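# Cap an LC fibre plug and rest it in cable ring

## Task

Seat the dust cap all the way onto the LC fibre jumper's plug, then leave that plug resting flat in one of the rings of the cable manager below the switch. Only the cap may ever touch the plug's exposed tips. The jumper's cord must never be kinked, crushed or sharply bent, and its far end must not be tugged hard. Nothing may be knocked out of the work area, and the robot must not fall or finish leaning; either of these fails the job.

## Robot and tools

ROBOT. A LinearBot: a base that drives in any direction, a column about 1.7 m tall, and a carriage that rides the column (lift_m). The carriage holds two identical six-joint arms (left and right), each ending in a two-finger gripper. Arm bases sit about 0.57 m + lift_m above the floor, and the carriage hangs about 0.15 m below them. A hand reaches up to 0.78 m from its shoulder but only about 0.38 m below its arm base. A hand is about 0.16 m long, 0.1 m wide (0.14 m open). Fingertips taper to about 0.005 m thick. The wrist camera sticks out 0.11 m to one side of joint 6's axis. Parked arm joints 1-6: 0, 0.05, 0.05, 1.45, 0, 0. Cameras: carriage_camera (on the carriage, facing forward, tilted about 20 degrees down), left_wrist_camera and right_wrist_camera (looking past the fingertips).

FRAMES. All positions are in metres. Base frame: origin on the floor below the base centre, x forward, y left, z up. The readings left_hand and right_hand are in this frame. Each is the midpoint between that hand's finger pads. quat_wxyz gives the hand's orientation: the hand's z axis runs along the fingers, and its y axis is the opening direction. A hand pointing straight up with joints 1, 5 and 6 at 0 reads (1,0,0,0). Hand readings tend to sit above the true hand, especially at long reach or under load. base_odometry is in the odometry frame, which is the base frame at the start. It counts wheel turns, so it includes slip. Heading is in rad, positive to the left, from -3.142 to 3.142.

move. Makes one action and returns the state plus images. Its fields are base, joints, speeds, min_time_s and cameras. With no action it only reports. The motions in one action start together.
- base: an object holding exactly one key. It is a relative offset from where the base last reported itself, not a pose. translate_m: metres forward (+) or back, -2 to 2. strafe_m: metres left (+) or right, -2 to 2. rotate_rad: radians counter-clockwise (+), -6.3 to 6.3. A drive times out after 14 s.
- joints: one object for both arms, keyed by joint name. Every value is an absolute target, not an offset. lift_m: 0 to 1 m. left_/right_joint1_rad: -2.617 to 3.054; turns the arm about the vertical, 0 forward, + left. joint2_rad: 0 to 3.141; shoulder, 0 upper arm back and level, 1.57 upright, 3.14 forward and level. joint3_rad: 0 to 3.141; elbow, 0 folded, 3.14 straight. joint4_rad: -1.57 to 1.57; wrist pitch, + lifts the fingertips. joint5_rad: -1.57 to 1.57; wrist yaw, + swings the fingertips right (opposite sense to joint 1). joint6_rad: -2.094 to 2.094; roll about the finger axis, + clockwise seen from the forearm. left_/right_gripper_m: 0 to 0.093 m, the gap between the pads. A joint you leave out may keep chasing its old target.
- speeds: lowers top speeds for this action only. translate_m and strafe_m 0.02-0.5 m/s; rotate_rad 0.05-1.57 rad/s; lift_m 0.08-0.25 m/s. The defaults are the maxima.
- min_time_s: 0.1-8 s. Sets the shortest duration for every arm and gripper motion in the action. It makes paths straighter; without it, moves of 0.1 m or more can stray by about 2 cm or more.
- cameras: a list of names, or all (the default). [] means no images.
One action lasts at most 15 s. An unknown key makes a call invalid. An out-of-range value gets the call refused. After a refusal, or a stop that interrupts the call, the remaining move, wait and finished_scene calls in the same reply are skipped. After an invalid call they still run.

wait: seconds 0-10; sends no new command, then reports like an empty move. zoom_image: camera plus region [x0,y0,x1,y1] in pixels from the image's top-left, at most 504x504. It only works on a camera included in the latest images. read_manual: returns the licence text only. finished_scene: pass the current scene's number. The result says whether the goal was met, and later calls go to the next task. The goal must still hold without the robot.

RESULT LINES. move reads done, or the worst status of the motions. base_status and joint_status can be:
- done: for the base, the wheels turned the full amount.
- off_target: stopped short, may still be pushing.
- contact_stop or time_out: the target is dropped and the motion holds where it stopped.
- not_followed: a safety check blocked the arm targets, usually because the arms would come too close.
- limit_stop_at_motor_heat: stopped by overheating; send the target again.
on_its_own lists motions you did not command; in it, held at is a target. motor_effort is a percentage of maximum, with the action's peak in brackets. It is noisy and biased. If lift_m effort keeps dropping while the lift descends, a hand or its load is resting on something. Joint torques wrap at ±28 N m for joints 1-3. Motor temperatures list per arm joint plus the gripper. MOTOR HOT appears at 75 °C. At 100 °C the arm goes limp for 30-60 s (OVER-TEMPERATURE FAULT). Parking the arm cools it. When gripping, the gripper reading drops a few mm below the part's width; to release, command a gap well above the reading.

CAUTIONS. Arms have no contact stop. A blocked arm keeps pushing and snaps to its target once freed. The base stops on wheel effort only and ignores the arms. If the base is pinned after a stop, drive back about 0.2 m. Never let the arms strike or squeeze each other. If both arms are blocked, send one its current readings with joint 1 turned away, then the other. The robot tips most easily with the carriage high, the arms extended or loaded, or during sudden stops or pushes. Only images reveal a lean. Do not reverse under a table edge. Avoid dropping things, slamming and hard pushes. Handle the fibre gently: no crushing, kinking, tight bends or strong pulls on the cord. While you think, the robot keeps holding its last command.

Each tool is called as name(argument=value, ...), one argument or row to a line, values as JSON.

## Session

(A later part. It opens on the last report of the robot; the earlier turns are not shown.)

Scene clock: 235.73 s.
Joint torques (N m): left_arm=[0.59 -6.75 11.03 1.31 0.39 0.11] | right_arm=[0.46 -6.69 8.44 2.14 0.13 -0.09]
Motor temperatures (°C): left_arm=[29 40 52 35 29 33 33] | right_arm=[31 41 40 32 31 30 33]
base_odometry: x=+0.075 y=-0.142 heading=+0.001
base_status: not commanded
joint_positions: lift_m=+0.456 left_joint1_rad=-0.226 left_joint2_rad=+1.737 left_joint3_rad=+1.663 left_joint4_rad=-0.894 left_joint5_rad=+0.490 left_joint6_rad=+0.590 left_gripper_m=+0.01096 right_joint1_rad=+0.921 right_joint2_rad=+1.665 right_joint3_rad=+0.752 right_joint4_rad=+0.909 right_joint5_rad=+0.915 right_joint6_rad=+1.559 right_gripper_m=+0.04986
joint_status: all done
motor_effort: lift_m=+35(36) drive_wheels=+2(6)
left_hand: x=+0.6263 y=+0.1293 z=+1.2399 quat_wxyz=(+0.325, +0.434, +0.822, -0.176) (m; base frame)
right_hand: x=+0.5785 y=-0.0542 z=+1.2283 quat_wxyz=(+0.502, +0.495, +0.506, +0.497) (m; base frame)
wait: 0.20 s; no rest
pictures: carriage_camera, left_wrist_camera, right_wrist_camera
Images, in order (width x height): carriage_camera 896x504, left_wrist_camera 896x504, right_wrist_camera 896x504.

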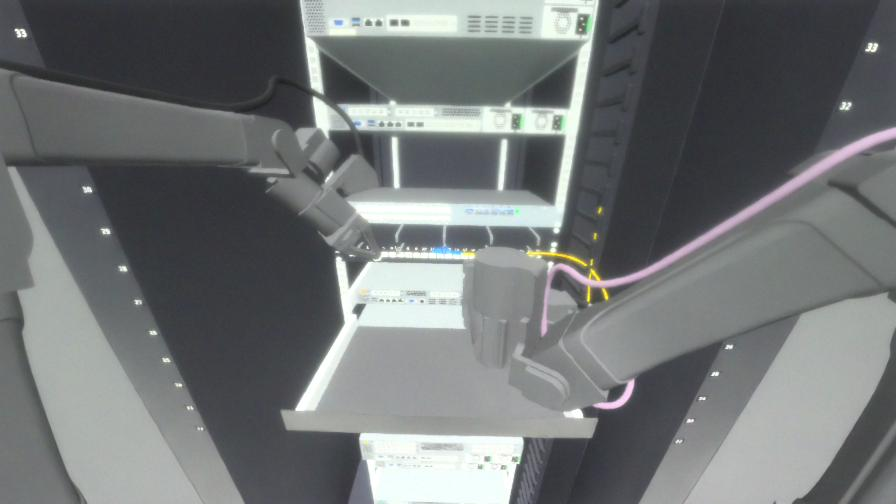

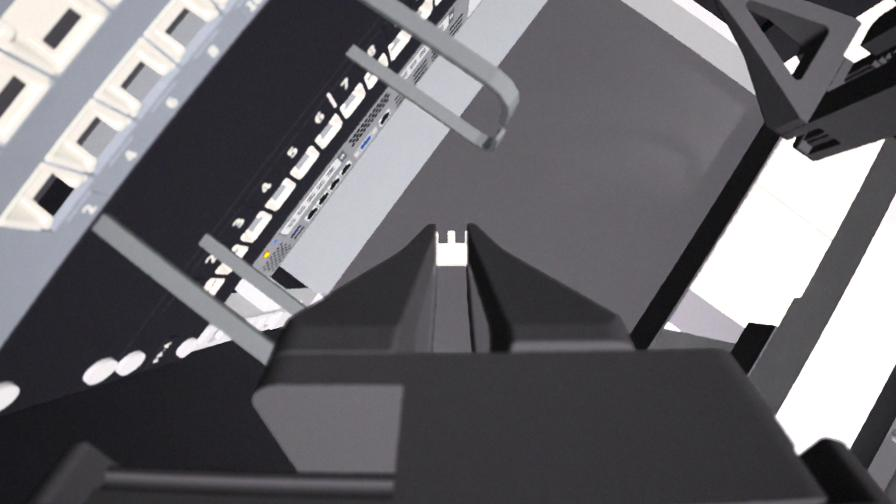

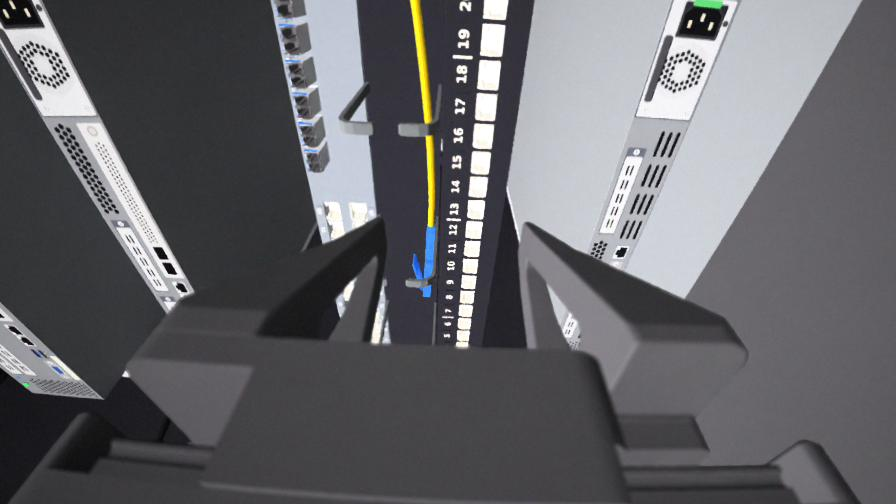

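move(
  joints={"lift_m":0.4645,"right_joint1_rad":0.874,"right_joint2_rad":1.8885,"right_joint3_rad":1.0435,"right_joint4_rad":0.845,"right_joint5_rad":0.874},
  min_time_s=2,
  cameras=[],
)

wait(
  seconds=0.2,
  cameras=["right_wrist_camera"],
)

zoom_image(
  camera="right_wrist_camera",
  region=[330, 150, 570, 330],
)

Scene clock: 249.87 s.
Joint torques (N m): left_arm=[0.58 -7.21 10.45 1.34 0.39 0.11] | right_arm=[-0.64 -8.65 8.75 2.06 -0.11 -0.1]
Motor temperatures (°C): left_arm=[29 41 54 35 29 33 33] | right_arm=[31 41 42 34 31 30 33]
move: done
base_odometry: x=+0.075 y=-0.142 heading=+0.001
base_status: not commanded
joint_positions: lift_m=+0.464 left_joint1_rad=-0.226 left_joint2_rad=+1.742 left_joint3_rad=+1.670 left_joint4_rad=-0.897 left_joint5_rad=+0.490 left_joint6_rad=+0.590 left_gripper_m=+0.01096 right_joint1_rad=+0.880 right_joint2_rad=+1.873 right_joint3_rad=+1.020 right_joint4_rad=+0.861 right_joint5_rad=+0.885 right_joint6_rad=+1.561 right_gripper_m=+0.04986
joint_status: all done
motor_effort: lift_m=+36(42) drive_wheels=+2(7)
left_hand: x=+0.6272 y=+0.1290 z=+1.2481 quat_wxyz=(+0.324, +0.434, +0.822, -0.176) (m; base frame)
right_hand: x=+0.6285 y=-0.0157 z=+1.2404 quat_wxyz=(+0.503, +0.499, +0.499, +0.499) (m; base frame)
pictures: none
No camera images: "cameras" was empty.

Scene clock: 250.07 s.
Joint torques (N m): left_arm=[0.57 -7.23 10.44 1.35 0.39 0.11] | right_arm=[-0.61 -8.64 8.73 2.04 -0.11 -0.11]
Motor temperatures (°C): left_arm=[29 41 54 35 29 33 33] | right_arm=[31 41 42 34 31 30 33]
base_odometry: x=+0.075 y=-0.142 heading=+0.001
base_status: not commanded
joint_positions: lift_m=+0.464 left_joint1_rad=-0.226 left_joint2_rad=+1.742 left_joint3_rad=+1.670 left_joint4_rad=-0.897 left_joint5_rad=+0.490 left_joint6_rad=+0.590 left_gripper_m=+0.01096 right_joint1_rad=+0.880 right_joint2_rad=+1.873 right_joint3_rad=+1.020 right_joint4_rad=+0.861 right_joint5_rad=+0.885 right_joint6_rad=+1.561 right_gripper_m=+0.04986
joint_status: all done
motor_effort: lift_m=+36(42) drive_wheels=+0(7)
left_hand: x=+0.6272 y=+0.1290 z=+1.2481 quat_wxyz=(+0.324, +0.434, +0.822, -0.176) (m; base frame)
right_hand: x=+0.6285 y=-0.0157 z=+1.2405 quat_wxyz=(+0.503, +0.499, +0.499, +0.499) (m; base frame)
wait: 0.20 s; no rest
pictures: right_wrist_camera
Images, in order (width x height): right_wrist_camera 896x504.

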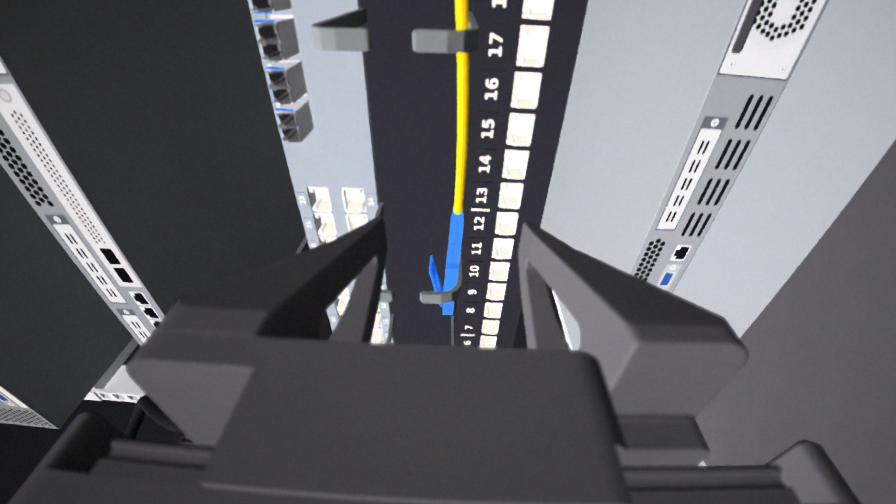

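Scaled by 2.100 from the camera's 896x504 image, which has a finer 1280x720 frame.

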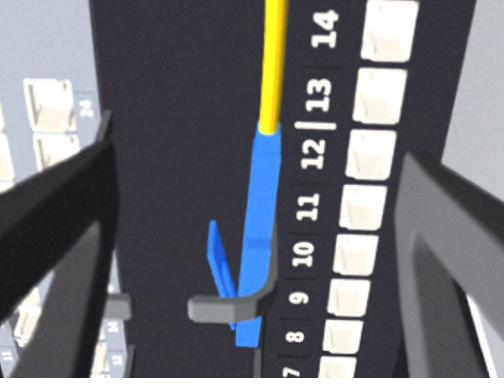

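move(
  joints={"lift_m":0.463,"right_joint1_rad":0.853,"right_joint2_rad":1.930,"right_joint3_rad":1.104,"right_joint4_rad":0.828,"right_joint5_rad":0.855},
  min_time_s=1,
  cameras=[],
)

move(
  joints={"right_gripper_m":0.012},
  min_time_s=1,
  cameras=[],
)

wait(
  seconds=0.2,
  cameras=["right_wrist_camera"],
)

zoom_image(
  camera="right_wrist_camera",
  region=[360, 150, 560, 310],
)

Scene clock: 262.80 s.
Joint torques (N m): left_arm=[0.59 -7.28 10.5 1.35 0.38 0.11] | right_arm=[-0.61 -9.07 8.85 2.06 -0.09 -0.11]
Motor temperatures (°C): left_arm=[29 42 53 35 29 33 34] | right_arm=[31 42 42 36 31 30 33]
move: done
base_odometry: x=+0.075 y=-0.142 heading=+0.001
base_status: not commanded
joint_positions: lift_m=+0.463 left_joint1_rad=-0.226 left_joint2_rad=+1.743 left_joint3_rad=+1.670 left_joint4_rad=-0.898 left_joint5_rad=+0.491 left_joint6_rad=+0.590 left_gripper_m=+0.01096 right_joint1_rad=+0.858 right_joint2_rad=+1.913 right_joint3_rad=+1.080 right_joint4_rad=+0.844 right_joint5_rad=+0.865 right_joint6_rad=+1.561 right_gripper_m=+0.04986
joint_status: all done
motor_effort: lift_m=+33(33) drive_wheels=+2(5)
left_hand: x=+0.6270 y=+0.1290 z=+1.2463 quat_wxyz=(+0.324, +0.434, +0.822, -0.176) (m; base frame)
right_hand: x=+0.6433 y=-0.0117 z=+1.2403 quat_wxyz=(+0.504, +0.500, +0.497, +0.499) (m; base frame)
pictures: none
No camera images: "cameras" was empty.

Scene clock: 264.10 s.
Joint torques (N m): left_arm=[0.61 -7.3 10.43 1.36 0.39 0.11] | right_arm=[-0.61 -9.07 8.8 2.08 -0.1 -0.11]
Motor temperatures (°C): left_arm=[29 42 53 35 29 33 34] | right_arm=[31 42 42 36 31 30 33]
move: done
base_odometry: x=+0.075 y=-0.142 heading=+0.001
base_status: not commanded
joint_positions: lift_m=+0.463 left_joint1_rad=-0.226 left_joint2_rad=+1.743 left_joint3_rad=+1.670 left_joint4_rad=-0.898 left_joint5_rad=+0.491 left_joint6_rad=+0.590 left_gripper_m=+0.01096 right_joint1_rad=+0.858 right_joint2_rad=+1.913 right_joint3_rad=+1.080 right_joint4_rad=+0.843 right_joint5_rad=+0.865 right_joint6_rad=+1.561 right_gripper_m=+0.01214
joint_status: all done
motor_effort: lift_m=+33(33) drive_wheels=+4(6)
left_hand: x=+0.6270 y=+0.1290 z=+1.2463 quat_wxyz=(+0.324, +0.434, +0.822, -0.176) (m; base frame)
right_hand: x=+0.6433 y=-0.0116 z=+1.2402 quat_wxyz=(+0.504, +0.499, +0.497, +0.499) (m; base frame)
pictures: none
No camera images: "cameras" was empty.

Scene clock: 264.30 s.
Joint torques (N m): left_arm=[0.57 -7.3 10.44 1.36 0.39 0.11] | right_arm=[-0.59 -9.09 8.83 2.07 -0.1 -0.11]
Motor temperatures (°C): left_arm=[29 42 53 35 29 33 34] | right_arm=[31 42 42 36 31 30 33]
base_odometry: x=+0.075 y=-0.142 heading=+0.001
base_status: not commanded
joint_positions: lift_m=+0.463 left_joint1_rad=-0.226 left_joint2_rad=+1.743 left_joint3_rad=+1.670 left_joint4_rad=-0.898 left_joint5_rad=+0.491 left_joint6_rad=+0.590 left_gripper_m=+0.01096 right_joint1_rad=+0.858 right_joint2_rad=+1.913 right_joint3_rad=+1.081 right_joint4_rad=+0.843 right_joint5_rad=+0.865 right_joint6_rad=+1.561 right_gripper_m=+0.01214
joint_status: all done
motor_effort: lift_m=+33(33) drive_wheels=+5(6)
left_hand: x=+0.6270 y=+0.1290 z=+1.2463 quat_wxyz=(+0.324, +0.434, +0.822, -0.176) (m; base frame)
right_hand: x=+0.6433 y=-0.0115 z=+1.2404 quat_wxyz=(+0.504, +0.499, +0.497, +0.499) (m; base frame)
wait: 0.20 s; no rest
pictures: right_wrist_camera
Images, in order (width x height): right_wrist_camera 896x504.

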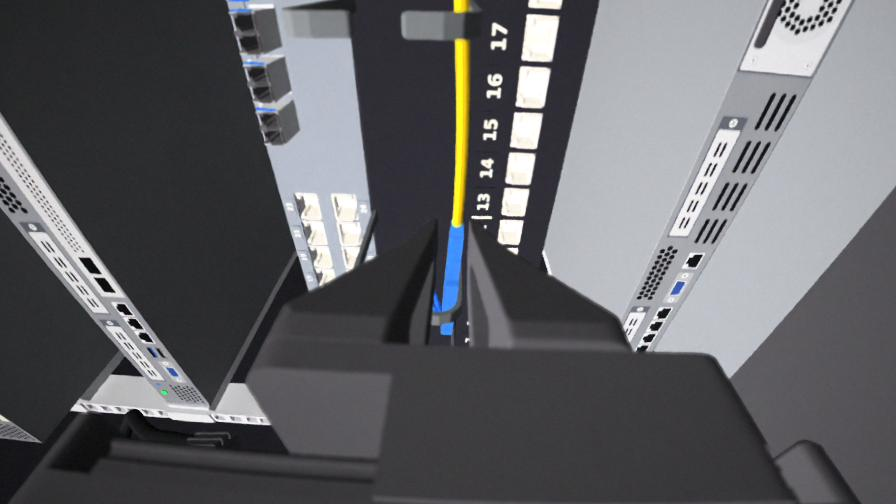

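Scaled by 2.520 from the camera's 896x504 image, which has a finer 1280x720 frame.

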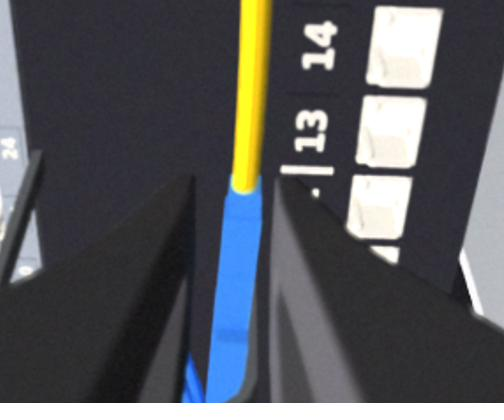

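move(
  joints={"lift_m":0.462,"right_gripper_m":0.008},
  cameras=[],
)

move(
  joints={"right_gripper_m":0.0},
  min_time_s=1.2,
  cameras=[],
)

wait(
  seconds=0.2,
  cameras=["right_wrist_camera","left_wrist_camera"],
)

zoom_image(
  camera="right_wrist_camera",
  region=[360, 150, 560, 310],
)

Scene clock: 270.33 s.
Joint torques (N m): left_arm=[0.59 -7.32 10.43 1.36 0.39 0.11] | right_arm=[-0.61 -9.37 8.62 2.1 -0.1 -0.11]
Motor temperatures (°C): left_arm=[29 42 53 35 29 33 34] | right_arm=[31 42 42 36 31 30 33]
move: done
base_odometry: x=+0.075 y=-0.142 heading=+0.001
base_status: not commanded
joint_positions: lift_m=+0.462 left_joint1_rad=-0.226 left_joint2_rad=+1.744 left_joint3_rad=+1.670 left_joint4_rad=-0.900 left_joint5_rad=+0.491 left_joint6_rad=+0.590 left_gripper_m=+0.01096 right_joint1_rad=+0.858 right_joint2_rad=+1.915 right_joint3_rad=+1.082 right_joint4_rad=+0.841 right_joint5_rad=+0.864 right_joint6_rad=+1.561 right_gripper_m=+0.00813
joint_status: all done
motor_effort: lift_m=+33(34) drive_wheels=+0(4)
left_hand: x=+0.6269 y=+0.1290 z=+1.2448 quat_wxyz=(+0.322, +0.434, +0.823, -0.177) (m; base frame)
right_hand: x=+0.6436 y=-0.0110 z=+1.2388 quat_wxyz=(+0.504, +0.499, +0.498, +0.499) (m; base frame)
pictures: none
No camera images: "cameras" was empty.

Scene clock: 271.83 s.
Joint torques (N m): left_arm=[0.58 -7.34 10.44 1.37 0.4 0.11] | right_arm=[-0.61 -9.28 8.43 2.06 -0.09 -0.11]
Motor temperatures (°C): left_arm=[29 42 53 35 29 33 34] | right_arm=[31 42 43 36 31 30 33]
move: done
base_odometry: x=+0.075 y=-0.142 heading=+0.001
base_status: not commanded
joint_positions: lift_m=+0.462 left_joint1_rad=-0.226 left_joint2_rad=+1.744 left_joint3_rad=+1.670 left_joint4_rad=-0.900 left_joint5_rad=+0.491 left_joint6_rad=+0.590 left_gripper_m=+0.01096 right_joint1_rad=+0.858 right_joint2_rad=+1.915 right_joint3_rad=+1.085 right_joint4_rad=+0.844 right_joint5_rad=+0.864 right_joint6_rad=+1.561 right_gripper_m=+0.00369
joint_status: all done
motor_effort: lift_m=+33(33) drive_wheels=+4(7)
left_hand: x=+0.6269 y=+0.1290 z=+1.2448 quat_wxyz=(+0.322, +0.434, +0.823, -0.177) (m; base frame)
right_hand: x=+0.6438 y=-0.0107 z=+1.2403 quat_wxyz=(+0.503, +0.499, +0.496, +0.501) (m; base frame)
pictures: none
No camera images: "cameras" was empty.

Scene clock: 272.03 s.
Joint torques (N m): left_arm=[0.59 -7.35 10.48 1.37 0.39 0.11] | right_arm=[-0.61 -9.29 8.44 2.06 -0.09 -0.11]
Motor temperatures (°C): left_arm=[29 42 53 35 29 33 34] | right_arm=[31 42 43 36 31 30 33]
base_odometry: x=+0.075 y=-0.142 heading=+0.001
base_status: not commanded
joint_positions: lift_m=+0.462 left_joint1_rad=-0.226 left_joint2_rad=+1.744 left_joint3_rad=+1.670 left_joint4_rad=-0.900 left_joint5_rad=+0.491 left_joint6_rad=+0.590 left_gripper_m=+0.01096 right_joint1_rad=+0.858 right_joint2_rad=+1.915 right_joint3_rad=+1.085 right_joint4_rad=+0.844 right_joint5_rad=+0.864 right_joint6_rad=+1.561 right_gripper_m=+0.00369
joint_status: all done
motor_effort: lift_m=+33(33) drive_wheels=-1(7)
left_hand: x=+0.6269 y=+0.1290 z=+1.2448 quat_wxyz=(+0.322, +0.434, +0.823, -0.177) (m; base frame)
right_hand: x=+0.6438 y=-0.0107 z=+1.2403 quat_wxyz=(+0.503, +0.499, +0.496, +0.501) (m; base frame)
wait: 0.20 s; no rest
pictures: left_wrist_camera, right_wrist_camera
Images, in order (width x height): left_wrist_camera 896x504, right_wrist_camera 896x504.

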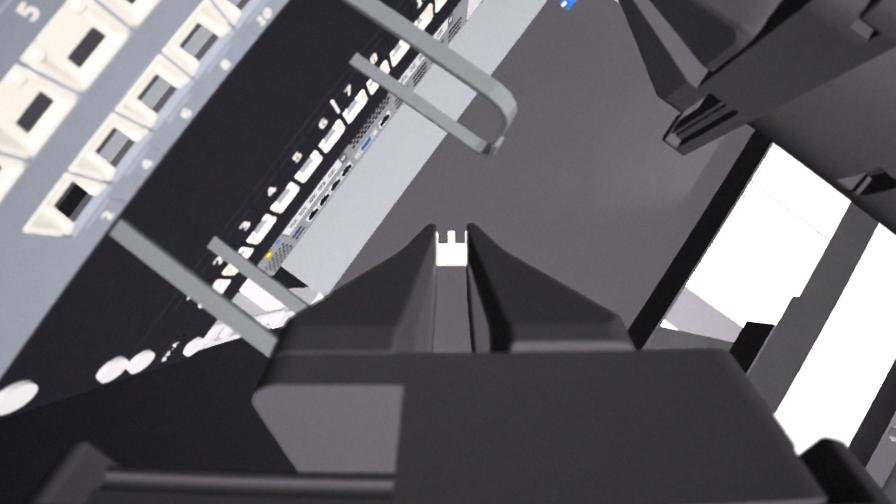

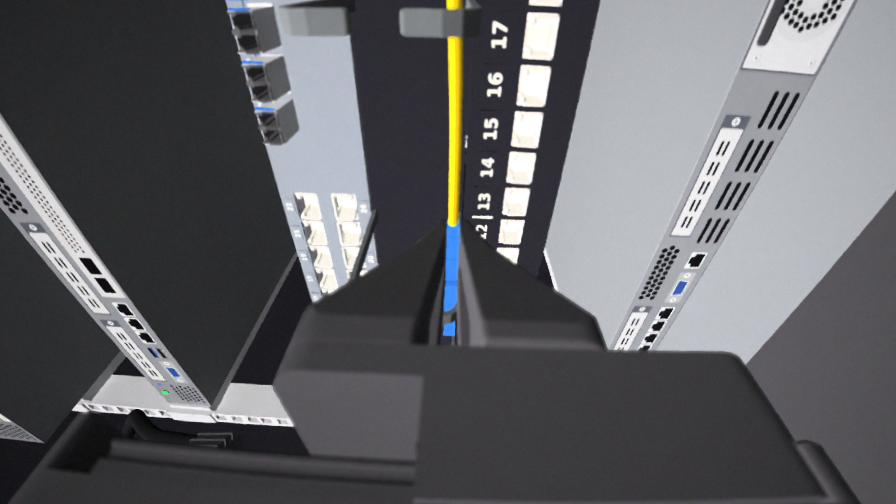

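Scaled by 2.520 from the camera's 896x504 image, which has a finer 1280x720 frame.

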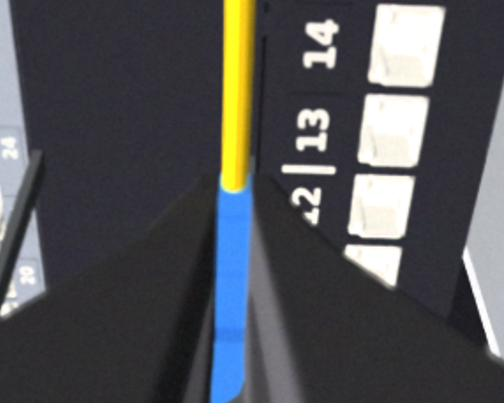

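move(
  joints={"right_joint1_rad":0.6496,"right_joint2_rad":1.8166,"right_joint3_rad":0.9476,"right_joint4_rad":0.868,"right_joint5_rad":0.1856},
  min_time_s=3,
  cameras=[],
)

move(
  joints={"right_joint1_rad":0.54,"right_joint2_rad":1.837,"right_joint3_rad":0.973,"right_joint4_rad":0.862,"right_joint5_rad":-0.185},
  min_time_s=2.5,
  cameras=[],
)

move(
  joints={"left_joint1_rad":-0.40,"left_joint2_rad":1.73,"left_joint3_rad":1.68,"left_joint4_rad":-0.76,"left_joint5_rad":0.37,"left_joint6_rad":0.38},
  min_time_s=2,
  cameras=[],
)

wait(
  seconds=0.2,
)

zoom_image(
  camera="left_wrist_camera",
  region=[390, 100, 550, 260],
)

zoom_image(
  camera="carriage_camera",
  region=[405, 230, 465, 275],
)

Scene clock: 286.10 s.
Joint torques (N m): left_arm=[0.57 -7.36 10.48 1.37 0.39 0.11] | right_arm=[-0.36 -11.73 5.29 2.33 -0.18 -0.12]
Motor temperatures (°C): left_arm=[29 42 53 35 29 33 34] | right_arm=[31 44 44 37 31 30 34]
move: done
base_odometry: x=+0.075 y=-0.142 heading=+0.001
base_status: not commanded
joint_positions: lift_m=+0.462 left_joint1_rad=-0.226 left_joint2_rad=+1.744 left_joint3_rad=+1.670 left_joint4_rad=-0.900 left_joint5_rad=+0.491 left_joint6_rad=+0.590 left_gripper_m=+0.01096 right_joint1_rad=+0.653 right_joint2_rad=+1.835 right_joint3_rad=+0.966 right_joint4_rad=+0.891 right_joint5_rad=+0.203 right_joint6_rad=+1.562 right_gripper_m=+0.00369
joint_status: all done
motor_effort: lift_m=+33(33) drive_wheels=+2(7)
left_hand: x=+0.6269 y=+0.1290 z=+1.2448 quat_wxyz=(+0.322, +0.434, +0.823, -0.177) (m; base frame)
right_hand: x=+0.6613 y=-0.0091 z=+1.2413 quat_wxyz=(+0.381, +0.371, +0.593, +0.605) (m; base frame)
pictures: none
No camera images: "cameras" was empty.

Scene clock: 288.90 s.
Joint torques (N m): left_arm=[0.57 -7.32 10.45 1.37 0.39 0.11] | right_arm=[-2.67 -9.87 7.57 2.32 -0.98 -0.12]
Motor temperatures (°C): left_arm=[29 42 53 35 29 33 34] | right_arm=[31 44 44 37 31 30 34]
move: off_target
base_odometry: x=+0.075 y=-0.142 heading=+0.001
base_status: not commanded
joint_positions: lift_m=+0.462 left_joint1_rad=-0.226 left_joint2_rad=+1.744 left_joint3_rad=+1.670 left_joint4_rad=-0.900 left_joint5_rad=+0.491 left_joint6_rad=+0.590 left_gripper_m=+0.01096 right_joint1_rad=+0.566 right_joint2_rad=+1.835 right_joint3_rad=+0.966 right_joint4_rad=+0.891 right_joint5_rad=-0.092 right_joint6_rad=+1.562 right_gripper_m=+0.00369
joint_status: right_joint1_rad off_target (ended at +0.566, target +0.540); right_joint5_rad off_target (ended at -0.092, target -0.185); the others done
motor_effort: lift_m=+33(33) drive_wheels=+1(5)
left_hand: x=+0.6269 y=+0.1290 z=+1.2448 quat_wxyz=(+0.322, +0.434, +0.823, -0.177) (m; base frame)
right_hand: x=+0.6608 y=-0.0050 z=+1.2415 quat_wxyz=(+0.318, +0.305, +0.629, +0.640) (m; base frame)
pictures: none
No camera images: "cameras" was empty.

Scene clock: 291.20 s.
Joint torques (N m): left_arm=[-0.62 -9.17 8.87 1.78 0.12 -0.09] | right_arm=[-2.65 -9.87 7.56 2.32 -0.97 -0.13]
Motor temperatures (°C): left_arm=[29 42 53 35 29 33 34] | right_arm=[31 44 44 37 31 30 34]
move: done
base_odometry: x=+0.075 y=-0.142 heading=+0.001
base_status: not commanded
joint_positions: lift_m=+0.462 left_joint1_rad=-0.392 left_joint2_rad=+1.744 left_joint3_rad=+1.670 left_joint4_rad=-0.777 left_joint5_rad=+0.383 left_joint6_rad=+0.392 left_gripper_m=+0.01096 right_joint1_rad=+0.566 right_joint2_rad=+1.835 right_joint3_rad=+0.966 right_joint4_rad=+0.891 right_joint5_rad=-0.094 right_joint6_rad=+1.562 right_gripper_m=+0.00369
joint_status: all done
motor_effort: lift_m=+33(33) drive_wheels=+2(5)
left_hand: x=+0.6232 y=+0.0686 z=+1.2559 quat_wxyz=(+0.346, +0.413, +0.824, -0.178) (m; base frame)
right_hand: x=+0.6608 y=-0.0050 z=+1.2415 quat_wxyz=(+0.318, +0.305, +0.630, +0.640) (m; base frame)
pictures: none
No camera images: "cameras" was empty.

Scene clock: 291.40 s.
Joint torques (N m): left_arm=[-0.61 -9.16 8.88 1.77 0.12 -0.09] | right_arm=[-2.63 -9.87 7.58 2.32 -0.96 -0.12]
Motor temperatures (°C): left_arm=[29 42 53 36 29 33 34] | right_arm=[31 44 44 37 31 30 34]
base_odometry: x=+0.075 y=-0.142 heading=+0.001
base_status: not commanded
joint_positions: lift_m=+0.462 left_joint1_rad=-0.392 left_joint2_rad=+1.744 left_joint3_rad=+1.670 left_joint4_rad=-0.776 left_joint5_rad=+0.383 left_joint6_rad=+0.391 left_gripper_m=+0.01096 right_joint1_rad=+0.566 right_joint2_rad=+1.835 right_joint3_rad=+0.966 right_joint4_rad=+0.891 right_joint5_rad=-0.094 right_joint6_rad=+1.562 right_gripper_m=+0.00369
joint_status: all done
motor_effort: lift_m=+33(33) drive_wheels=+0(5)
left_hand: x=+0.6233 y=+0.0686 z=+1.2559 quat_wxyz=(+0.346, +0.413, +0.824, -0.178) (m; base frame)
right_hand: x=+0.6608 y=-0.0050 z=+1.2415 quat_wxyz=(+0.318, +0.305, +0.630, +0.640) (m; base frame)
wait: 0.20 s; no rest
pictures: carriage_camera, left_wrist_camera, right_wrist_camera
Images, in order (width x height): carriage_camera 896x504, left_wrist_camera 896x504, right_wrist_camera 896x504.

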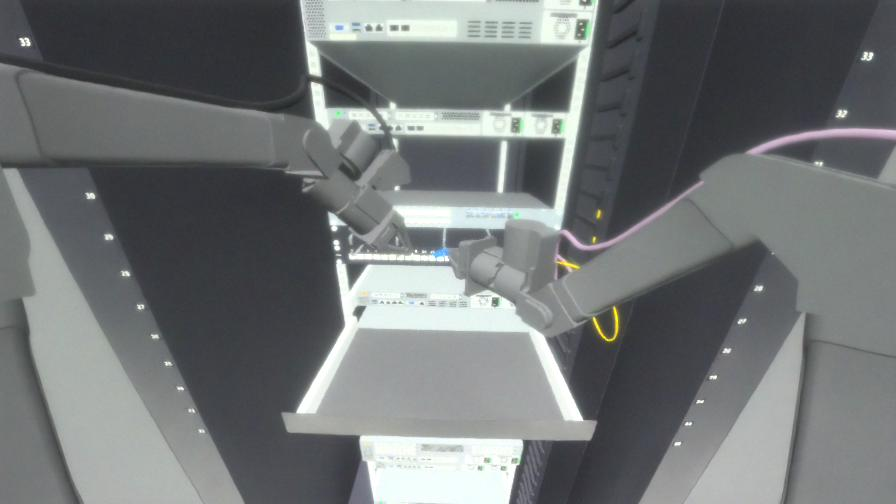

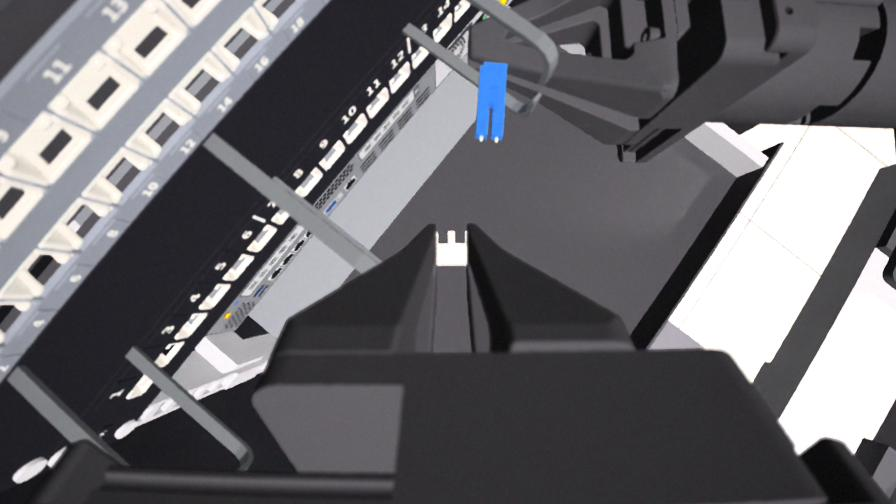

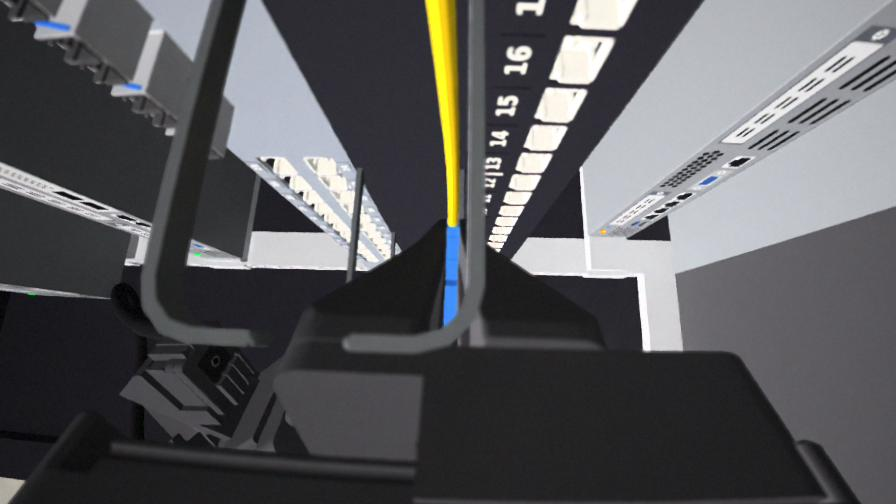

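Scaled by 3.150 from the camera's 896x504 image, which has a finer 1280x720 frame.

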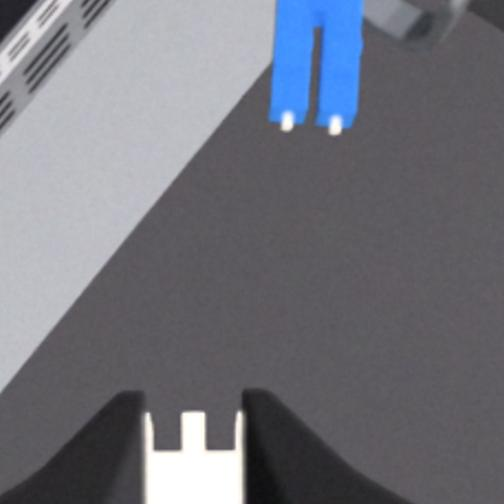

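Scaled by 8.400 from the camera's 896x504 image, which has a finer 1280x720 frame.

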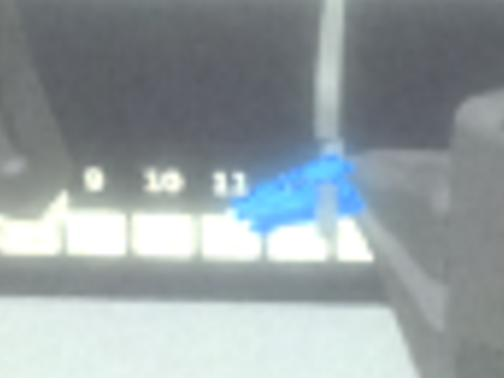

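move(
  joints={"left_joint1_rad":-0.437,"left_joint2_rad":1.827,"left_joint3_rad":1.746,"left_joint4_rad":-0.75,"left_joint5_rad":0.42,"left_joint6_rad":0.428,"right_joint1_rad":0.565,"right_joint5_rad":-0.1},
  min_time_s=2,
  cameras=[],
)

wait(
  seconds=0.2,
  cameras=["left_wrist_camera"],
)

zoom_image(
  camera="left_wrist_camera",
  region=[400, 130, 540, 270],
)

Scene clock: 345.37 s.
Joint torques (N m): left_arm=[-0.61 -7.43 11.25 1.73 0.36 0.12] | right_arm=[-0.34 -9.87 7.57 2.32 -0.14 -0.13]
Motor temperatures (°C): left_arm=[29 45 52 38 29 33 34] | right_arm=[32 44 45 39 33 30 35]
move: done
base_odometry: x=+0.075 y=-0.142 heading=+0.001
base_status: not commanded
joint_positions: lift_m=+0.462 left_joint1_rad=-0.429 left_joint2_rad=+1.813 left_joint3_rad=+1.708 left_joint4_rad=-0.766 left_joint5_rad=+0.407 left_joint6_rad=+0.417 left_gripper_m=+0.01096 right_joint1_rad=+0.568 right_joint2_rad=+1.835 right_joint3_rad=+0.966 right_joint4_rad=+0.891 right_joint5_rad=-0.087 right_joint6_rad=+1.562 right_gripper_m=+0.00369
joint_status: all done
motor_effort: lift_m=+33(33) drive_wheels=+0(7)
left_hand: x=+0.6259 y=+0.0445 z=+1.2427 quat_wxyz=(+0.335, +0.441, +0.811, -0.192) (m; base frame)
right_hand: x=+0.6609 y=-0.0050 z=+1.2415 quat_wxyz=(+0.319, +0.306, +0.629, +0.640) (m; base frame)
pictures: none
No camera images: "cameras" was empty.

Scene clock: 345.57 s.
Joint torques (N m): left_arm=[-0.62 -7.47 11.25 1.74 0.36 0.11] | right_arm=[-0.34 -9.87 7.57 2.32 -0.14 -0.12]
Motor temperatures (°C): left_arm=[29 45 52 38 29 33 34] | right_arm=[31 44 45 39 33 30 35]
base_odometry: x=+0.075 y=-0.142 heading=+0.001
base_status: not commanded
joint_positions: lift_m=+0.462 left_joint1_rad=-0.429 left_joint2_rad=+1.813 left_joint3_rad=+1.708 left_joint4_rad=-0.766 left_joint5_rad=+0.407 left_joint6_rad=+0.417 left_gripper_m=+0.01096 right_joint1_rad=+0.568 right_joint2_rad=+1.835 right_joint3_rad=+0.966 right_joint4_rad=+0.891 right_joint5_rad=-0.087 right_joint6_rad=+1.562 right_gripper_m=+0.00369
joint_status: all done
motor_effort: lift_m=+33(33) drive_wheels=+4(7)
left_hand: x=+0.6259 y=+0.0445 z=+1.2427 quat_wxyz=(+0.335, +0.441, +0.811, -0.192) (m; base frame)
right_hand: x=+0.6609 y=-0.0050 z=+1.2415 quat_wxyz=(+0.319, +0.306, +0.629, +0.640) (m; base frame)
wait: 0.20 s; no rest
pictures: left_wrist_camera
Images, in order (width x height): left_wrist_camera 896x504.

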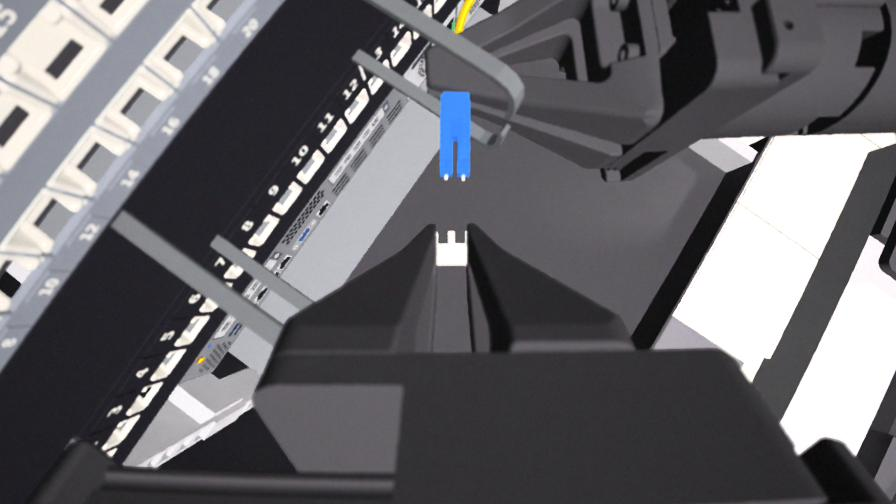

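Scaled by 3.600 from the camera's 896x504 image, which has a finer 1280x720 frame.

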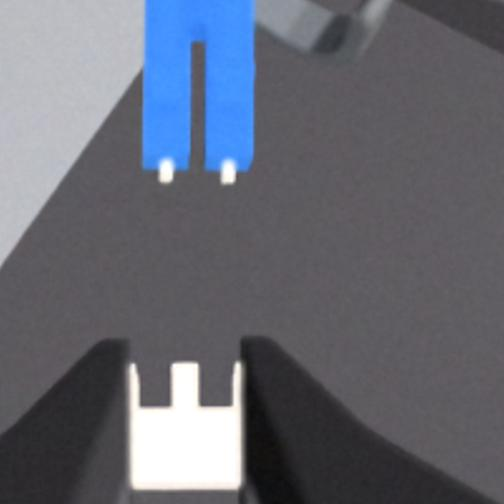

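move(
  joints={"left_joint1_rad":-0.454,"left_joint2_rad":1.8555,"left_joint3_rad":1.785,"left_joint4_rad":-0.753,"left_joint5_rad":0.387},
  min_time_s=1.2,
  cameras=[],
)

wait(
  seconds=0.2,
  cameras=["left_wrist_camera"],
)

zoom_image(
  camera="left_wrist_camera",
  region=[410, 170, 500, 260],
)

Scene clock: 362.90 s.
Joint torques (N m): left_arm=[-0.62 -7.65 11.3 1.7 0.12 0.11] | right_arm=[-0.34 -9.85 7.56 2.32 -0.14 -0.12]
Motor temperatures (°C): left_arm=[29 45 55 39 29 33 35] | right_arm=[31 44 46 40 32 30 35]
move: done
base_odometry: x=+0.075 y=-0.142 heading=+0.001
base_status: not commanded
joint_positions: lift_m=+0.462 left_joint1_rad=-0.445 left_joint2_rad=+1.842 left_joint3_rad=+1.747 left_joint4_rad=-0.765 left_joint5_rad=+0.400 left_joint6_rad=+0.418 left_gripper_m=+0.01096 right_joint1_rad=+0.568 right_joint2_rad=+1.835 right_joint3_rad=+0.966 right_joint4_rad=+0.891 right_joint5_rad=-0.087 right_joint6_rad=+1.562 right_gripper_m=+0.00369
joint_status: all done
motor_effort: lift_m=+33(33) drive_wheels=+3(5)
left_hand: x=+0.6303 y=+0.0346 z=+1.2449 quat_wxyz=(+0.339, +0.447, +0.806, -0.191) (m; base frame)
right_hand: x=+0.6610 y=-0.0051 z=+1.2415 quat_wxyz=(+0.319, +0.306, +0.629, +0.639) (m; base frame)
pictures: none
No camera images: "cameras" was empty.

Scene clock: 363.10 s.
Joint torques (N m): left_arm=[-0.65 -7.69 11.29 1.71 0.12 0.12] | right_arm=[-0.34 -9.87 7.56 2.32 -0.14 -0.12]
Motor temperatures (°C): left_arm=[29 45 55 39 29 33 35] | right_arm=[31 44 46 40 32 30 35]
base_odometry: x=+0.075 y=-0.142 heading=+0.001
base_status: not commanded
joint_positions: lift_m=+0.462 left_joint1_rad=-0.445 left_joint2_rad=+1.842 left_joint3_rad=+1.747 left_joint4_rad=-0.765 left_joint5_rad=+0.399 left_joint6_rad=+0.418 left_gripper_m=+0.01096 right_joint1_rad=+0.568 right_joint2_rad=+1.835 right_joint3_rad=+0.966 right_joint4_rad=+0.891 right_joint5_rad=-0.087 right_joint6_rad=+1.562 right_gripper_m=+0.00369
joint_status: all done
motor_effort: lift_m=+33(33) drive_wheels=+0(5)
left_hand: x=+0.6304 y=+0.0347 z=+1.2449 quat_wxyz=(+0.339, +0.447, +0.806, -0.191) (m; base frame)
right_hand: x=+0.6610 y=-0.0051 z=+1.2415 quat_wxyz=(+0.319, +0.306, +0.629, +0.639) (m; base frame)
wait: 0.20 s; no rest
pictures: left_wrist_camera
Images, in order (width x height): left_wrist_camera 896x504.

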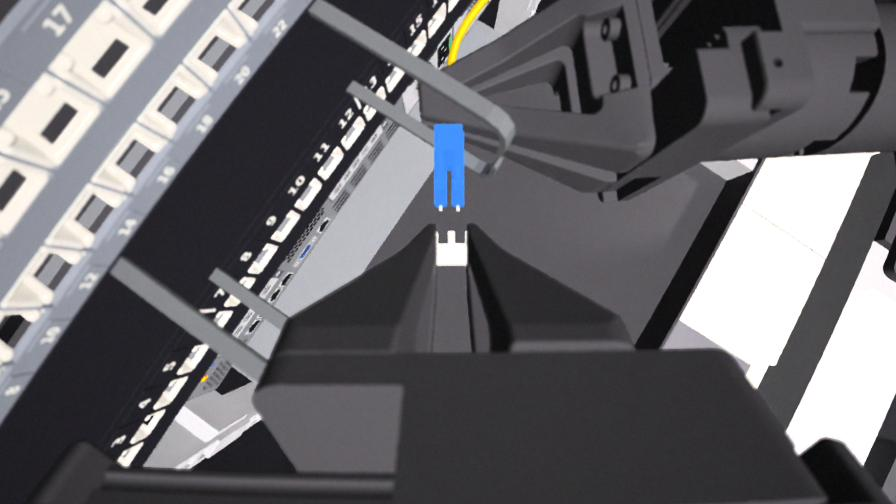

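Scaled by 5.600 from the camera's 896x504 image, which has a finer 1280x720 frame.

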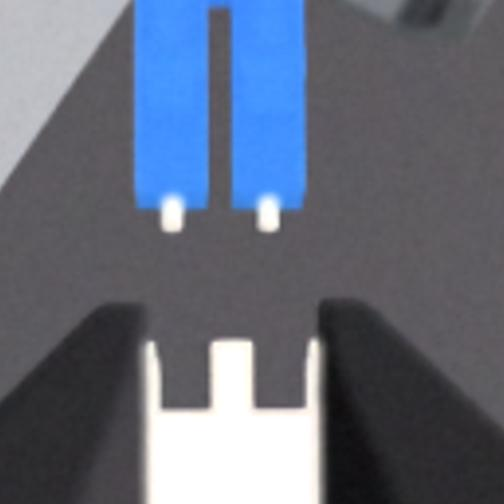

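move(
  joints={"left_joint1_rad":-0.457,"left_joint2_rad":1.8685,"left_joint3_rad":1.8035,"left_joint4_rad":-0.754,"left_joint5_rad":0.383},
  min_time_s=0.8,
  cameras=[],
)

wait(
  seconds=0.2,
  cameras=["left_wrist_camera"],
)

zoom_image(
  camera="left_wrist_camera",
  region=[410, 170, 500, 260],
)

Scene clock: 370.87 s.
Joint torques (N m): left_arm=[-0.59 -7.77 11.28 1.71 0.13 0.11] | right_arm=[-0.32 -9.88 7.58 2.32 -0.15 -0.12]
Motor temperatures (°C): left_arm=[29 45 56 39 29 33 35] | right_arm=[31 44 46 40 32 30 35]
move: done
base_odometry: x=+0.075 y=-0.142 heading=+0.001
base_status: not commanded
joint_positions: lift_m=+0.462 left_joint1_rad=-0.449 left_joint2_rad=+1.854 left_joint3_rad=+1.766 left_joint4_rad=-0.765 left_joint5_rad=+0.396 left_joint6_rad=+0.418 left_gripper_m=+0.01096 right_joint1_rad=+0.568 right_joint2_rad=+1.835 right_joint3_rad=+0.966 right_joint4_rad=+0.891 right_joint5_rad=-0.086 right_joint6_rad=+1.562 right_gripper_m=+0.00369
joint_status: all done
motor_effort: lift_m=+33(33) drive_wheels=+3(8)
left_hand: x=+0.6333 y=+0.0318 z=+1.2461 quat_wxyz=(+0.341, +0.448, +0.804, -0.190) (m; base frame)
right_hand: x=+0.6609 y=-0.0050 z=+1.2415 quat_wxyz=(+0.319, +0.306, +0.629, +0.639) (m; base frame)
pictures: none
No camera images: "cameras" was empty.

Scene clock: 371.07 s.
Joint torques (N m): left_arm=[-0.59 -7.77 11.28 1.7 0.12 0.11] | right_arm=[-0.35 -9.89 7.56 2.32 -0.14 -0.12]
Motor temperatures (°C): left_arm=[29 45 56 39 29 33 35] | right_arm=[31 44 46 40 32 30 35]
base_odometry: x=+0.075 y=-0.142 heading=+0.001
base_status: not commanded
joint_positions: lift_m=+0.462 left_joint1_rad=-0.449 left_joint2_rad=+1.854 left_joint3_rad=+1.766 left_joint4_rad=-0.765 left_joint5_rad=+0.396 left_joint6_rad=+0.418 left_gripper_m=+0.01096 right_joint1_rad=+0.568 right_joint2_rad=+1.835 right_joint3_rad=+0.966 right_joint4_rad=+0.891 right_joint5_rad=-0.086 right_joint6_rad=+1.562 right_gripper_m=+0.00369
joint_status: all done
motor_effort: lift_m=+33(33) drive_wheels=+0(8)
left_hand: x=+0.6333 y=+0.0318 z=+1.2460 quat_wxyz=(+0.341, +0.448, +0.804, -0.189) (m; base frame)
right_hand: x=+0.6609 y=-0.0050 z=+1.2415 quat_wxyz=(+0.319, +0.306, +0.629, +0.639) (m; base frame)
wait: 0.20 s; no rest
pictures: left_wrist_camera
Images, in order (width x height): left_wrist_camera 896x504.

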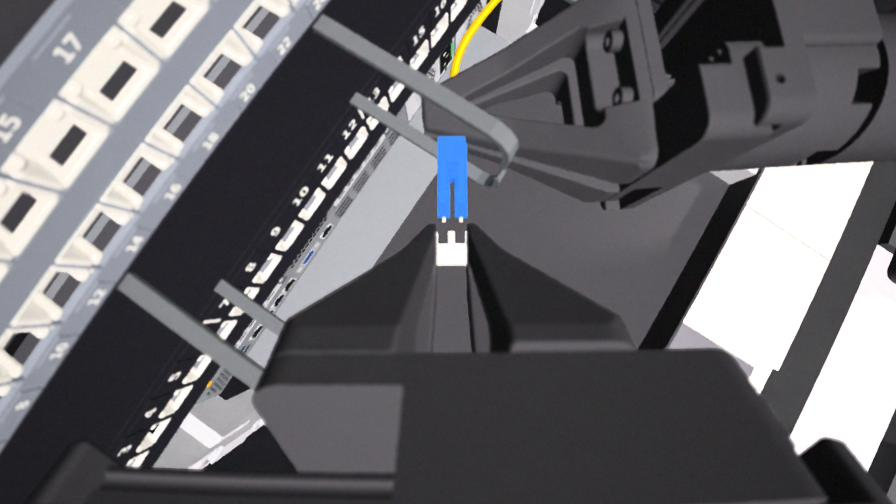

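Scaled by 5.600 from the camera's 896x504 image, which has a finer 1280x720 frame.

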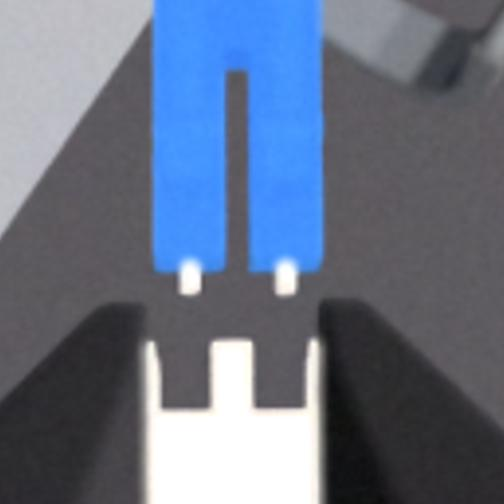

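move(
  joints={"left_joint1_rad":-0.465,"left_joint2_rad":1.8825,"left_joint3_rad":1.8235,"left_joint4_rad":-0.755,"left_joint5_rad":0.379},
  min_time_s=1,
  cameras=[],
)

wait(
  seconds=0.2,
  cameras=["left_wrist_camera"],
)

zoom_image(
  camera="left_wrist_camera",
  region=[410, 170, 500, 260],
)

Scene clock: 382.90 s.
Joint torques (N m): left_arm=[-0.65 -7.88 11.26 1.7 0.11 0.11] | right_arm=[-0.32 -9.89 7.56 2.32 -0.15 -0.12]
Motor temperatures (°C): left_arm=[29 46 55 39 29 33 35] | right_arm=[31 45 46 40 32 30 35]
move: done
base_odometry: x=+0.075 y=-0.142 heading=+0.001
base_status: not commanded
joint_positions: lift_m=+0.462 left_joint1_rad=-0.456 left_joint2_rad=+1.868 left_joint3_rad=+1.786 left_joint4_rad=-0.765 left_joint5_rad=+0.392 left_joint6_rad=+0.418 left_gripper_m=+0.01096 right_joint1_rad=+0.568 right_joint2_rad=+1.835 right_joint3_rad=+0.966 right_joint4_rad=+0.891 right_joint5_rad=-0.086 right_joint6_rad=+1.562 right_gripper_m=+0.00369
joint_status: all done
motor_effort: lift_m=+33(33) drive_wheels=+3(5)
left_hand: x=+0.6356 y=+0.0274 z=+1.2473 quat_wxyz=(+0.344, +0.451, +0.802, -0.189) (m; base frame)
right_hand: x=+0.6609 y=-0.0050 z=+1.2415 quat_wxyz=(+0.319, +0.306, +0.629, +0.639) (m; base frame)
pictures: none
No camera images: "cameras" was empty.

Scene clock: 383.10 s.
Joint torques (N m): left_arm=[-0.66 -7.9 11.29 1.7 0.13 0.11] | right_arm=[-0.35 -9.87 7.58 2.32 -0.15 -0.12]
Motor temperatures (°C): left_arm=[29 46 55 39 29 33 35] | right_arm=[31 45 46 40 32 30 35]
base_odometry: x=+0.075 y=-0.142 heading=+0.001
base_status: not commanded
joint_positions: lift_m=+0.462 left_joint1_rad=-0.456 left_joint2_rad=+1.868 left_joint3_rad=+1.786 left_joint4_rad=-0.765 left_joint5_rad=+0.392 left_joint6_rad=+0.418 left_gripper_m=+0.01096 right_joint1_rad=+0.568 right_joint2_rad=+1.835 right_joint3_rad=+0.966 right_joint4_rad=+0.891 right_joint5_rad=-0.086 right_joint6_rad=+1.562 right_gripper_m=+0.00369
joint_status: all done
motor_effort: lift_m=+33(33) drive_wheels=+2(5)
left_hand: x=+0.6356 y=+0.0274 z=+1.2473 quat_wxyz=(+0.344, +0.451, +0.802, -0.189) (m; base frame)
right_hand: x=+0.6609 y=-0.0050 z=+1.2415 quat_wxyz=(+0.319, +0.306, +0.629, +0.639) (m; base frame)
wait: 0.20 s; no rest
pictures: left_wrist_camera
Images, in order (width x height): left_wrist_camera 896x504.

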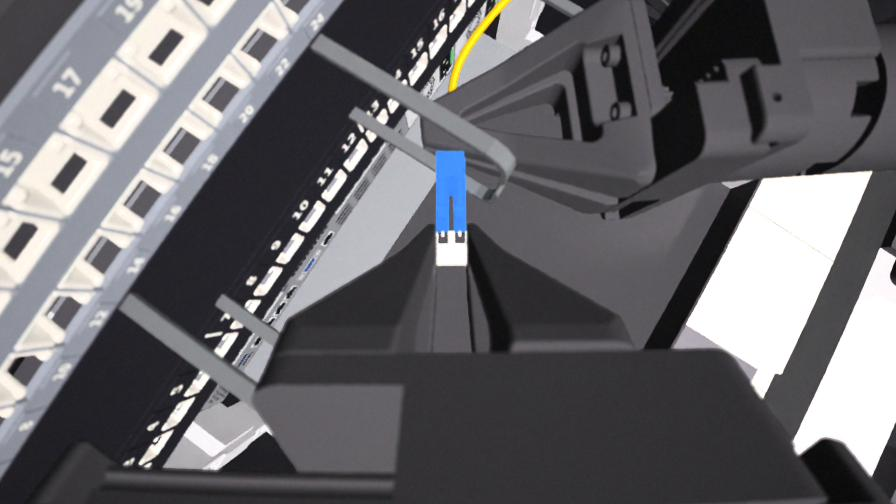

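Scaled by 5.600 from the camera's 896x504 image, which has a finer 1280x720 frame.

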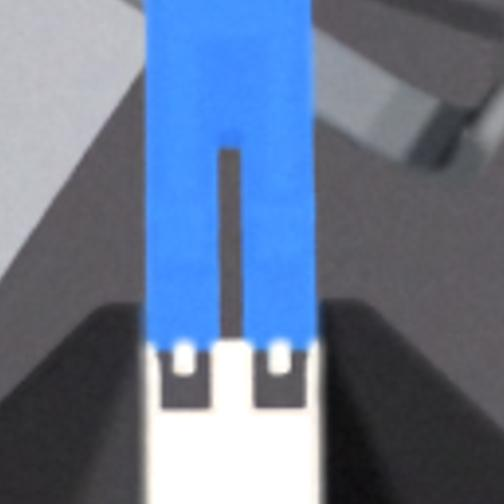

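move(
  joints={"left_joint1_rad":-0.4725,"left_joint2_rad":1.902,"left_joint3_rad":1.845,"left_joint4_rad":-0.756,"left_joint5_rad":0.375},
  min_time_s=1.2,
  cameras=[],
)

wait(
  seconds=0.2,
  cameras=["left_wrist_camera"],
)

zoom_image(
  camera="left_wrist_camera",
  region=[410, 170, 500, 260],
)

Scene clock: 389.53 s.
Joint torques (N m): left_arm=[-0.85 -7.68 11.36 1.73 0.11 0.11] | right_arm=[-0.35 -9.87 7.56 2.32 -0.15 -0.12]
Motor temperatures (°C): left_arm=[29 45 57 39 29 33 35] | right_arm=[31 45 46 41 32 30 35]
move: done
base_odometry: x=+0.075 y=-0.142 heading=+0.001
base_status: not commanded
joint_positions: lift_m=+0.462 left_joint1_rad=-0.461 left_joint2_rad=+1.884 left_joint3_rad=+1.807 left_joint4_rad=-0.768 left_joint5_rad=+0.388 left_joint6_rad=+0.418 left_gripper_m=+0.01096 right_joint1_rad=+0.568 right_joint2_rad=+1.835 right_joint3_rad=+0.966 right_joint4_rad=+0.891 right_joint5_rad=-0.086 right_joint6_rad=+1.562 right_gripper_m=+0.00369
joint_status: all done
motor_effort: lift_m=+33(33) drive_wheels=+1(7)
left_hand: x=+0.6384 y=+0.0239 z=+1.2474 quat_wxyz=(+0.344, +0.452, +0.801, -0.188) (m; base frame)
right_hand: x=+0.6610 y=-0.0051 z=+1.2415 quat_wxyz=(+0.320, +0.306, +0.629, +0.639) (m; base frame)
pictures: none
No camera images: "cameras" was empty.

Scene clock: 389.73 s.
Joint torques (N m): left_arm=[-0.84 -7.66 11.36 1.74 0.12 0.11] | right_arm=[-0.35 -9.88 7.57 2.31 -0.16 -0.12]
Motor temperatures (°C): left_arm=[29 45 57 39 29 33 35] | right_arm=[31 45 46 41 32 30 35]
base_odometry: x=+0.075 y=-0.142 heading=+0.001
base_status: not commanded
joint_positions: lift_m=+0.462 left_joint1_rad=-0.461 left_joint2_rad=+1.884 left_joint3_rad=+1.807 left_joint4_rad=-0.768 left_joint5_rad=+0.388 left_joint6_rad=+0.418 left_gripper_m=+0.01096 right_joint1_rad=+0.568 right_joint2_rad=+1.835 right_joint3_rad=+0.966 right_joint4_rad=+0.891 right_joint5_rad=-0.086 right_joint6_rad=+1.562 right_gripper_m=+0.00369
joint_status: all done
motor_effort: lift_m=+33(33) drive_wheels=+2(7)
left_hand: x=+0.6384 y=+0.0239 z=+1.2474 quat_wxyz=(+0.344, +0.452, +0.801, -0.188) (m; base frame)
right_hand: x=+0.6610 y=-0.0051 z=+1.2415 quat_wxyz=(+0.320, +0.306, +0.629, +0.639) (m; base frame)
wait: 0.20 s; no rest
pictures: left_wrist_camera
Images, in order (width x height): left_wrist_camera 896x504.

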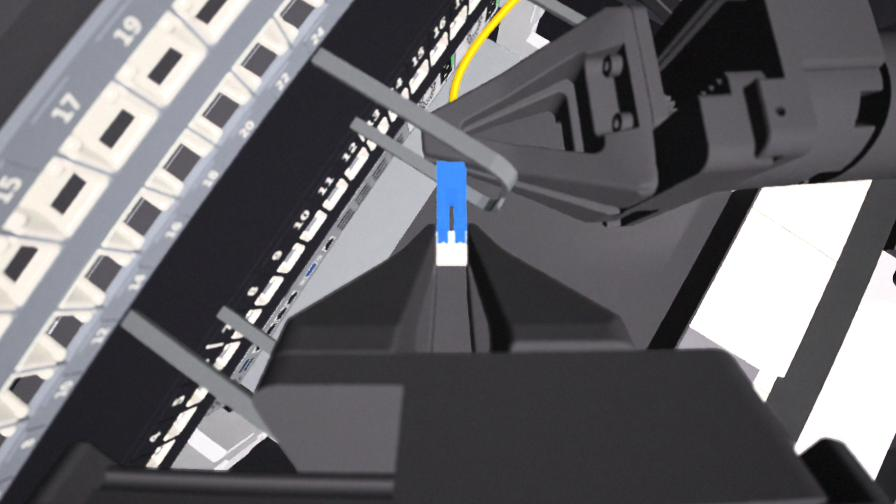

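Scaled by 5.600 from the camera's 896x504 image, which has a finer 1280x720 frame.

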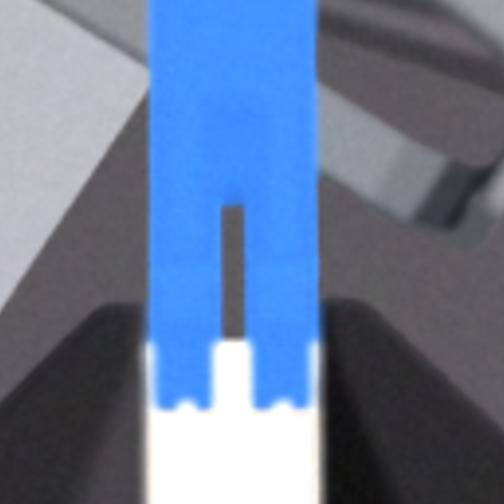

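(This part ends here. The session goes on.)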